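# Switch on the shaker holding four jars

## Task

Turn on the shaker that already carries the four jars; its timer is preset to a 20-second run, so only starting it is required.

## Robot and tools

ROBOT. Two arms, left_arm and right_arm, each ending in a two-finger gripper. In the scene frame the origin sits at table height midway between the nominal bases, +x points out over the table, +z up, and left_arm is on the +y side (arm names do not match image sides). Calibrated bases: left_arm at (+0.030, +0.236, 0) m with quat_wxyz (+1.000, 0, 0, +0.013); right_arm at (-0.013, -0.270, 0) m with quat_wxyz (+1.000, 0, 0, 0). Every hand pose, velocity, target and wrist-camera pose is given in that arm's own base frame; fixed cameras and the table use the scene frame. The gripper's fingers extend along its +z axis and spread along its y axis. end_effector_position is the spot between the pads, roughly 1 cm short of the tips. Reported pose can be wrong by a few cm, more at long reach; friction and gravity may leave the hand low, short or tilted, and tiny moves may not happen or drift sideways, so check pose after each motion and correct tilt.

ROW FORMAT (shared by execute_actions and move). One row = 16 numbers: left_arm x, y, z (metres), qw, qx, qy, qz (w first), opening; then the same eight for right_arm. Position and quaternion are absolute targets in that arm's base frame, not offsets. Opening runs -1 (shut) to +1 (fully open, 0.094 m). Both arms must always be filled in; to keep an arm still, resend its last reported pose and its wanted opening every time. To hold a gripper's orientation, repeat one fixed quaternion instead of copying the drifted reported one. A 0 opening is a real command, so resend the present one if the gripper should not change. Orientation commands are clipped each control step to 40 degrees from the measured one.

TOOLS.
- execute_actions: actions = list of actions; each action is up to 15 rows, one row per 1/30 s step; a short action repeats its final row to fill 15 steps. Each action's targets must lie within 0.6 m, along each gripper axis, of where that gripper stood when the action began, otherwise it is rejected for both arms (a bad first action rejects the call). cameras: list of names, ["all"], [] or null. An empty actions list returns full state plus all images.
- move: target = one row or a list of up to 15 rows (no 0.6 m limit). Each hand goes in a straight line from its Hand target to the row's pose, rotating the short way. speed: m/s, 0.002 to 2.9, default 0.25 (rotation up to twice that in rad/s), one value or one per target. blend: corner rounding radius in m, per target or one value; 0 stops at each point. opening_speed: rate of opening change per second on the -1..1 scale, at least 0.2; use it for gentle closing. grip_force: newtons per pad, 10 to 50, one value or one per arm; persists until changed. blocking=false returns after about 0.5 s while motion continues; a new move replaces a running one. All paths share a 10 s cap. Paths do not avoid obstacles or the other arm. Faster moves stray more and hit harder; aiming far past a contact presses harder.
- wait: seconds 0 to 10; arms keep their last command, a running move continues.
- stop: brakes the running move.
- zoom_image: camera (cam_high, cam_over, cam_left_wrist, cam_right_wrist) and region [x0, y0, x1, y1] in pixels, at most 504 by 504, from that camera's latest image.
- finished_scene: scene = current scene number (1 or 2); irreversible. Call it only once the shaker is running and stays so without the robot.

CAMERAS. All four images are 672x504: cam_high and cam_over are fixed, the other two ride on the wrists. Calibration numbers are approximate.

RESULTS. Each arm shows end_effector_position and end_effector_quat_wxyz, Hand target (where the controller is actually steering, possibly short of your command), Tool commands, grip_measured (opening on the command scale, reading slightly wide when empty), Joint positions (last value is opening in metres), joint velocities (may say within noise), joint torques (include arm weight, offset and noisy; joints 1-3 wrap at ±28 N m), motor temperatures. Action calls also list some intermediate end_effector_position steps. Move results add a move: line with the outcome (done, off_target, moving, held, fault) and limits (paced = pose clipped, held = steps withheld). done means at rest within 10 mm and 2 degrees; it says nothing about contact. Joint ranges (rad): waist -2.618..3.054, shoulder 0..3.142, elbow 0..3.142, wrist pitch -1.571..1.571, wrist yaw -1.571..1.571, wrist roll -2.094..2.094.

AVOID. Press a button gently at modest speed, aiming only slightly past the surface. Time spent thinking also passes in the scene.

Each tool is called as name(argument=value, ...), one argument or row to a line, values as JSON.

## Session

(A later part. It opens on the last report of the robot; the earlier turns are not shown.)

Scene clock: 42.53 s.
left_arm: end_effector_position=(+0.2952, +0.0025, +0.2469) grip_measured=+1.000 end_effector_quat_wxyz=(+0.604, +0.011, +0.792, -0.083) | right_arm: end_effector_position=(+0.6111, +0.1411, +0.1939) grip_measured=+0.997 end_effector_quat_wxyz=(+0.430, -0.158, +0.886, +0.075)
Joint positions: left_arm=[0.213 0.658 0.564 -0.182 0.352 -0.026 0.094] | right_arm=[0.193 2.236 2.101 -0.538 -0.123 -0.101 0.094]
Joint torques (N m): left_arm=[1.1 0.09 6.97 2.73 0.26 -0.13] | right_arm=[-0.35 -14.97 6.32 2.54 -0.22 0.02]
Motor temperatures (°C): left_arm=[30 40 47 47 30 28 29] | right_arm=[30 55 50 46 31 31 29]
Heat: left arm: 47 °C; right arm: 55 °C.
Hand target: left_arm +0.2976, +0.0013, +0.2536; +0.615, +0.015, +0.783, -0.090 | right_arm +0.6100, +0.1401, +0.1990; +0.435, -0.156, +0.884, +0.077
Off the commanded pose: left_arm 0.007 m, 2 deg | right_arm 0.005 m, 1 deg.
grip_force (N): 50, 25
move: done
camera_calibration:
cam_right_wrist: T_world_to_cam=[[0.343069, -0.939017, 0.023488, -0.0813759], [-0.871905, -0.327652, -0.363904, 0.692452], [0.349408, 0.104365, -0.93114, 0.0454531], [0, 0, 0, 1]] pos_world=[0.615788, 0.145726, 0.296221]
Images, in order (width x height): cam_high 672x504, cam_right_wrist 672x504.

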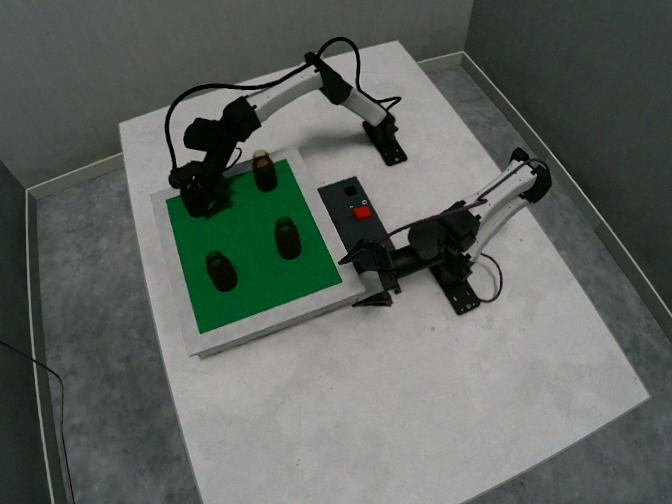

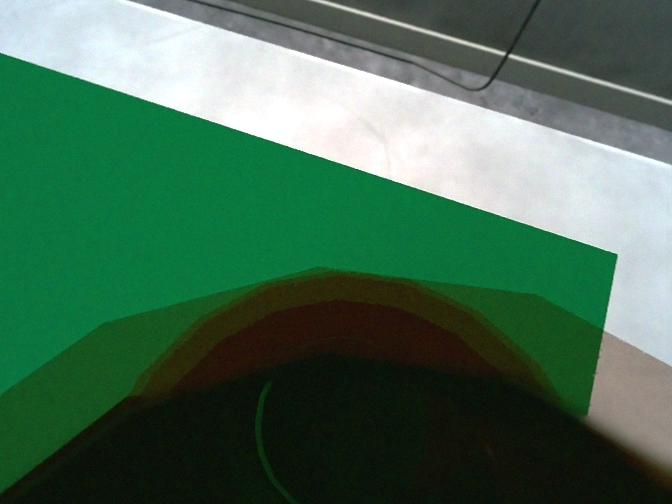

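move(
  target=[
    [0.298,0.0012,0.2537,0.616,0.015,0.783,-0.09,1,0.525,0.109,0.285,0.4162,-0.1573,0.8925,0.0734,1],
    [0.298,0.0012,0.2537,0.616,0.015,0.783,-0.09,1,0.44,0.07,0.34,0.33,-0.2,0.91,0.07,-1],
    [0.298,0.0012,0.2537,0.616,0.015,0.783,-0.09,1,0.222,0.285,0.14,0.1163,-0.4501,0.8833,0.0592,-1],
  ],
  speed=[0.1,0.25,0.25],
  blend=[0.01,0.04,0],
  grip_force=50,
  cameras=["all"],
)

Scene clock: 49.23 s.
left_arm: end_effector_position=(+0.2953, +0.0025, +0.2470) grip_measured=+1.000 end_effector_quat_wxyz=(+0.604, +0.011, +0.792, -0.083) | right_arm: end_effector_position=(+0.2214, +0.2873, +0.1483) grip_measured=-0.986 end_effector_quat_wxyz=(+0.126, -0.454, +0.879, +0.068)
Joint positions: left_arm=[0.213 0.658 0.564 -0.182 0.352 -0.026 0.094] | right_arm=[0.905 1.648 1.445 -1.08 -0.019 -0.046 0.001]
Joint torques (N m): left_arm=[1.14 0.03 6.98 2.73 0.27 -0.13] | right_arm=[-0.43 -6.22 5.78 1.23 -0.06 0.08]
Motor temperatures (°C): left_arm=[30 40 47 47 30 28 29] | right_arm=[30 56 50 45 31 31 29]
Heat: left arm: 47 °C; right arm: 56 °C.
Hand target: left_arm +0.2977, +0.0013, +0.2537; +0.615, +0.015, +0.783, -0.090 | right_arm +0.2219, +0.2849, +0.1401; +0.116, -0.450, +0.883, +0.059
Off the commanded pose: left_arm 0.007 m, 2 deg | right_arm 0.009 m, 2 deg.
move: done; blend cut to 0 m at target 2
camera_calibration:
cam_left_wrist: T_world_to_cam=[[-0.152274, -0.978988, 0.135626, 0.0120402], [-0.692762, 0.0078512, -0.721124, 0.428319], [0.704907, -0.203765, -0.679402, 0.0524909], [0, 0, 0, 1]] pos_world=[0.261556, 0.0191202, 0.342901]
cam_right_wrist: T_world_to_cam=[[0.822059, -0.569254, 0.0129938, -0.0199563], [-0.555108, -0.796133, 0.240889, 0.35875], [-0.126782, -0.205238, -0.970466, 0.324118], [0, 0, 0, 1]] pos_world=[0.256643, 0.340774, 0.228386]

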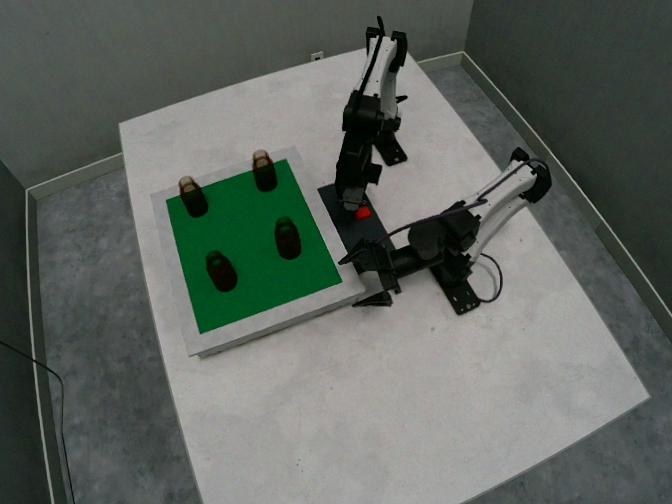

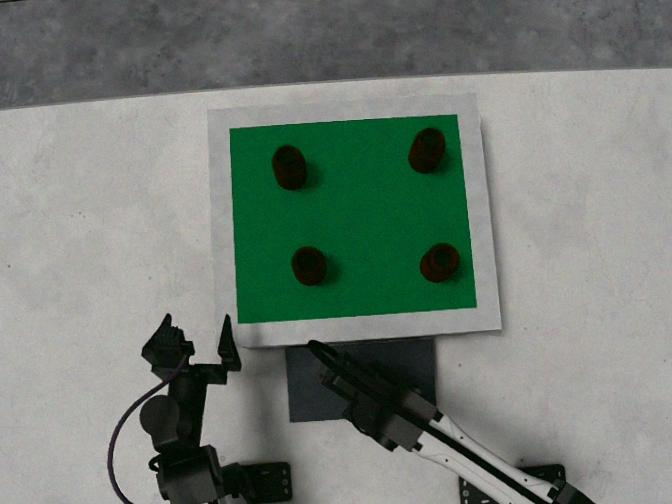

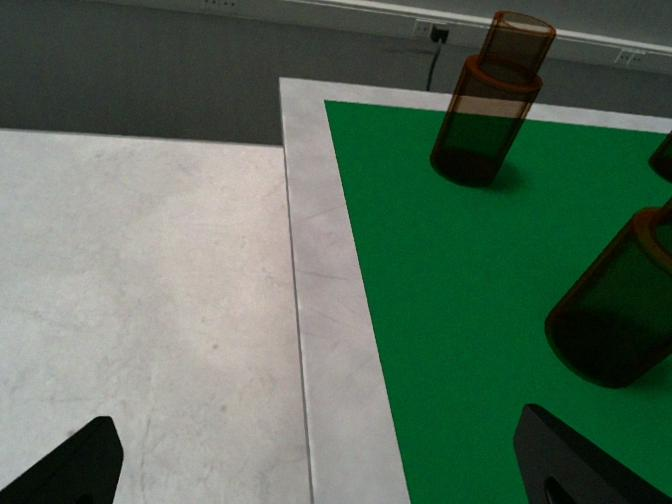

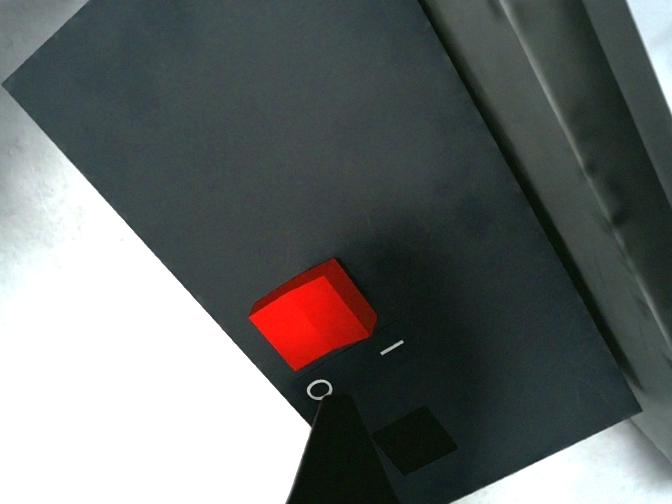

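move(
  target=[
    [0.298,0.0012,0.2537,0.616,0.015,0.783,-0.09,1,0.228,0.287,0.090,0.1163,-0.4501,0.8833,0.0592,-1],
    [0.298,0.0012,0.2537,0.616,0.015,0.783,-0.09,1,0.230,0.286,0.073,0.1163,-0.4501,0.8833,0.0592,-1],
  ],
  speed=[0.08,0.04],
  blend=[0.008,0],
  cameras=["cam_right_wrist"],
)

Scene clock: 52.30 s.
left_arm: end_effector_position=(+0.2953, +0.0025, +0.2470) grip_measured=+1.000 end_effector_quat_wxyz=(+0.604, +0.011, +0.792, -0.083) | right_arm: end_effector_position=(+0.2325, +0.2927, +0.0931) grip_measured=-0.986 end_effector_quat_wxyz=(+0.141, -0.447, +0.880, +0.073)
Joint positions: left_arm=[0.213 0.658 0.564 -0.182 0.352 -0.026 0.094] | right_arm=[0.891 1.679 1.25 -0.824 -0.018 -0.046 0.001]
Joint torques (N m): left_arm=[1.14 0.05 6.95 2.73 0.25 -0.13] | right_arm=[-0.87 -4.97 4.63 1.32 -0.1 -0.13]
Motor temperatures (°C): left_arm=[30 40 47 47 30 28 29] | right_arm=[30 55 50 45 31 31 30]
Heat: left arm: 47 °C; right arm: 55 °C.
Hand target: left_arm +0.2977, +0.0013, +0.2537; +0.615, +0.015, +0.783, -0.090 | right_arm +0.2295, +0.2855, +0.0737; +0.116, -0.450, +0.883, +0.059
Off the commanded pose: left_arm 0.007 m, 2 deg | right_arm 0.021 m, 3 deg.
move: off_target (right_arm)
camera_calibration:
cam_right_wrist: T_world_to_cam=[[0.813341, -0.581583, 0.0153849, -0.0199531], [-0.571075, -0.793036, 0.212056, 0.388], [-0.111128, -0.18126, -0.977136, 0.262966], [0, 0, 0, 1]] pos_world=[0.267028, 0.343759, 0.174983]
Images, in order (width x height): cam_right_wrist 672x504.

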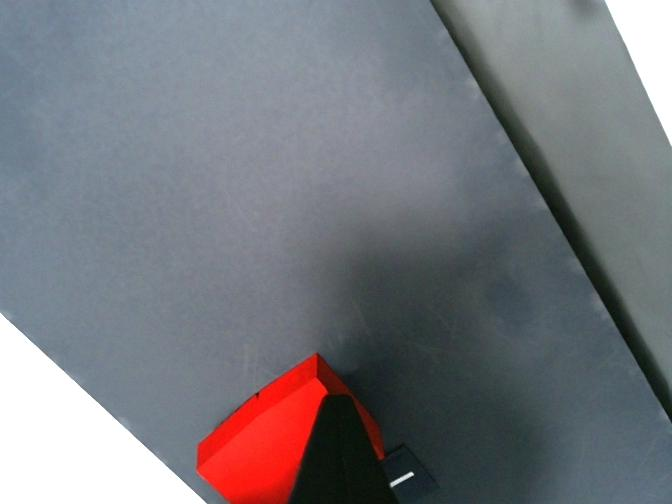

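Same as before; retract and check.

move(
  target=[0.298,0.0012,0.2537,0.616,0.015,0.783,-0.09,1,0.199,0.264,0.15,0.1163,-0.4501,0.8833,0.0592,-1],
  speed=0.12,
  cameras=["cam_right_wrist","cam_over"],
)

Scene clock: 54.47 s.
left_arm: end_effector_position=(+0.2953, +0.0025, +0.2470) grip_measured=+1.000 end_effector_quat_wxyz=(+0.604, +0.011, +0.792, -0.083) | right_arm: end_effector_position=(+0.1998, +0.2650, +0.1381) grip_measured=-0.986 end_effector_quat_wxyz=(+0.106, -0.453, +0.883, +0.059)
Joint positions: left_arm=[0.213 0.658 0.564 -0.182 0.352 -0.026 0.094] | right_arm=[0.917 1.571 1.336 -1.093 -0.015 -0.029 0.001]
Joint torques (N m): left_arm=[1.11 0.09 6.95 2.73 0.25 -0.13] | right_arm=[0.16 -8.72 7.92 0.88 -0.05 0.06]
Motor temperatures (°C): left_arm=[30 40 47 48 30 28 29] | right_arm=[30 55 50 44 31 31 30]
Heat: left arm: 48 °C; right arm: 55 °C.
Hand target: left_arm +0.2977, +0.0013, +0.2537; +0.615, +0.015, +0.783, -0.090 | right_arm +0.1990, +0.2640, +0.1497; +0.116, -0.450, +0.883, +0.059
Off the commanded pose: left_arm 0.007 m, 2 deg | right_arm 0.012 m, 1 deg.
move: off_target (right_arm)
camera_calibration:
cam_right_wrist: T_world_to_cam=[[0.818841, -0.573933, 0.0100426, -0.0124782], [-0.552514, -0.783297, 0.284909, 0.321541], [-0.155653, -0.238844, -0.958502, 0.319847], [0, 0, 0, 1]] pos_world=[0.237658, 0.321094, 0.215089]
Images, in order (width x height): cam_over 672x504, cam_right_wrist 672x504.

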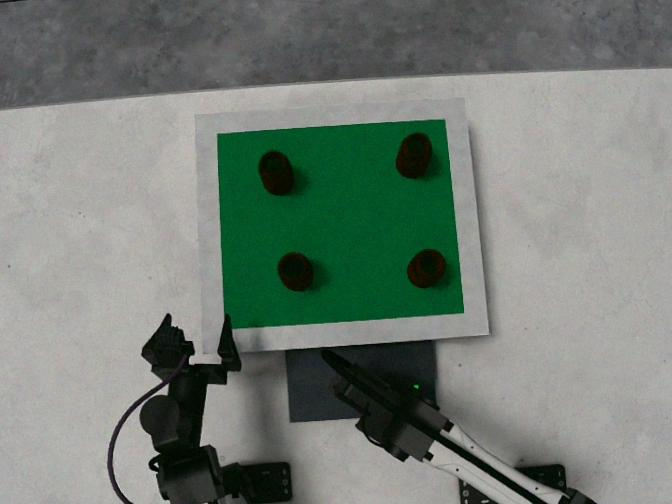

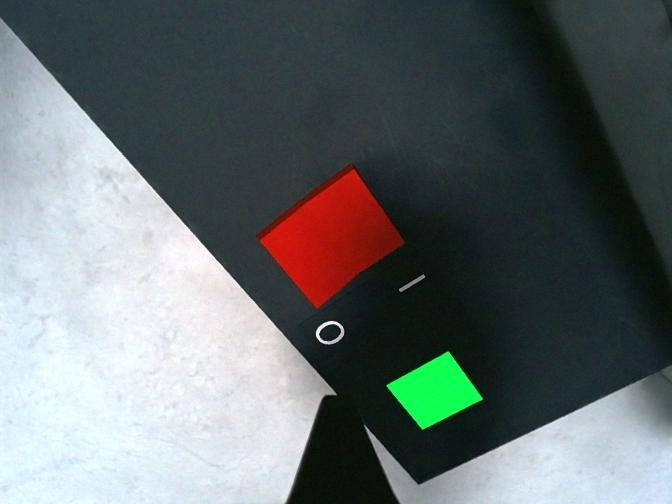

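On. Wait for the run.

wait(
  seconds=10,
)

wait(
  seconds=9.5,
  cameras=["cam_over"],
)

wait(
  seconds=0.7,
  cameras=["cam_over"],
)

Scene clock: 64.93 s.
left_arm: end_effector_position=(+0.2953, +0.0025, +0.2470) grip_measured=+1.000 end_effector_quat_wxyz=(+0.604, +0.011, +0.792, -0.083) | right_arm: end_effector_position=(+0.1998, +0.2650, +0.1380) grip_measured=-0.986 end_effector_quat_wxyz=(+0.106, -0.453, +0.883, +0.058)
Joint positions: left_arm=[0.213 0.658 0.564 -0.182 0.352 -0.026 0.094] | right_arm=[0.917 1.571 1.336 -1.094 -0.015 -0.029 0.001]
Joint torques (N m): left_arm=[1.14 0.08 6.95 2.73 0.25 -0.13] | right_arm=[0.18 -8.87 8.03 0.89 -0.03 0.02]
Motor temperatures (°C): left_arm=[30 40 47 48 30 28 29] | right_arm=[30 55 52 42 31 31 30]
Heat: left arm: 48 °C; right arm: 55 °C.
Hand target: left_arm +0.2977, +0.0013, +0.2537; +0.615, +0.015, +0.783, -0.090 | right_arm +0.1990, +0.2640, +0.1497; +0.116, -0.450, +0.883, +0.059
Tool commands: left_gripper/opening=+1.0 right_gripper/opening=-1.0
Off the commanded pose: left_arm 0.007 m, 2 deg | right_arm 0.012 m, 1 deg.
wait: 10.00 s; at rest from the start

Scene clock: 74.43 s.
left_arm: end_effector_position=(+0.2953, +0.0025, +0.2470) grip_measured=+1.000 end_effector_quat_wxyz=(+0.604, +0.011, +0.792, -0.083) | right_arm: end_effector_position=(+0.1998, +0.2650, +0.1380) grip_measured=-0.986 end_effector_quat_wxyz=(+0.106, -0.453, +0.883, +0.058)
Joint positions: left_arm=[0.213 0.658 0.564 -0.182 0.352 -0.026 0.094] | right_arm=[0.917 1.571 1.336 -1.094 -0.015 -0.029 0.001]
Joint torques (N m): left_arm=[1.13 0.05 6.97 2.72 0.26 -0.13] | right_arm=[0.12 -8.7 7.9 0.83 -0.03 0.04]
Heat: left arm: 49 °C; right arm: 54 °C.
Hand target: left_arm +0.2977, +0.0013, +0.2537; +0.615, +0.015, +0.783, -0.090 | right_arm +0.1990, +0.2640, +0.1497; +0.116, -0.450, +0.883, +0.059
Tool commands: left_gripper/opening=+1.0 right_gripper/opening=-1.0
Off the commanded pose: left_arm 0.007 m, 2 deg | right_arm 0.012 m, 1 deg.
wait: 9.50 s; at rest by 0.17 s
Images, in order (width x height): cam_over 672x504.

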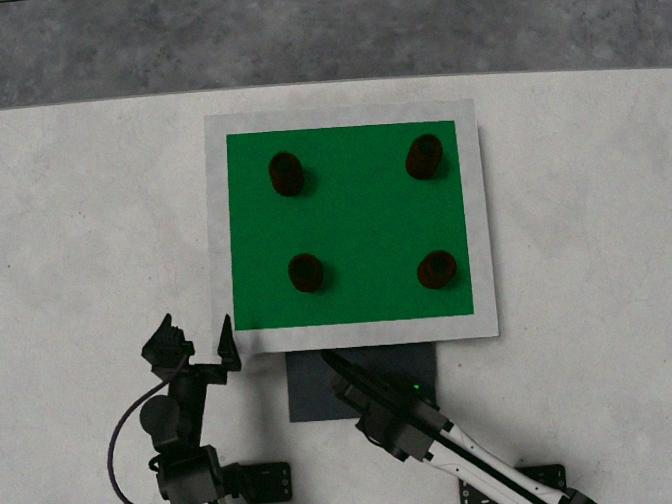

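Scene clock: 75.13 s.
left_arm: end_effector_position=(+0.2953, +0.0025, +0.2470) grip_measured=+1.000 end_effector_quat_wxyz=(+0.604, +0.011, +0.792, -0.083) | right_arm: end_effector_position=(+0.1998, +0.2650, +0.1380) grip_measured=-0.986 end_effector_quat_wxyz=(+0.106, -0.453, +0.883, +0.058)
Joint positions: left_arm=[0.213 0.658 0.564 -0.182 0.352 -0.026 0.094] | right_arm=[0.917 1.571 1.336 -1.094 -0.015 -0.029 0.001]
Joint torques (N m): left_arm=[1.09 0.08 6.95 2.72 0.26 -0.13] | right_arm=[0.1 -8.79 7.98 0.85 -0.02 0.09]
Heat: left arm: 49 °C; right arm: 54 °C.
Hand target: left_arm +0.2977, +0.0013, +0.2537; +0.615, +0.015, +0.783, -0.090 | right_arm +0.1990, +0.2640, +0.1497; +0.116, -0.450, +0.883, +0.059
Tool commands: left_gripper/opening=+1.0 right_gripper/opening=-1.0
Off the commanded pose: left_arm 0.007 m, 2 deg | right_arm 0.012 m, 1 deg.
wait: 0.70 s; at rest by 0.17 s
Images, in order (width x height): cam_over 672x504.

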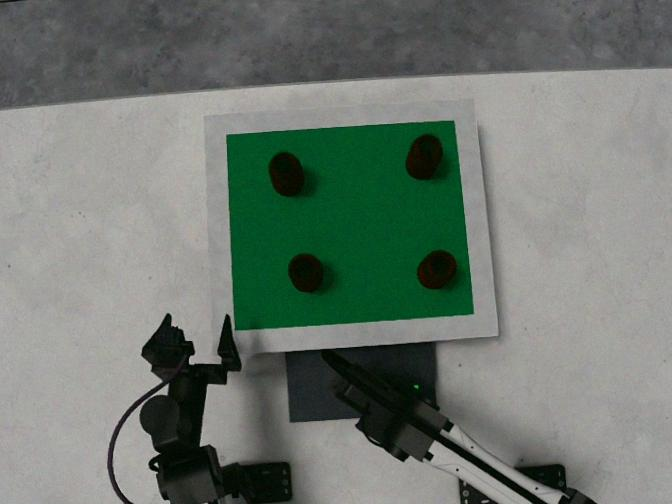

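Stopped, all jars standing.

finished_scene(
  scene=2,
)

The scene is finished: the task was done.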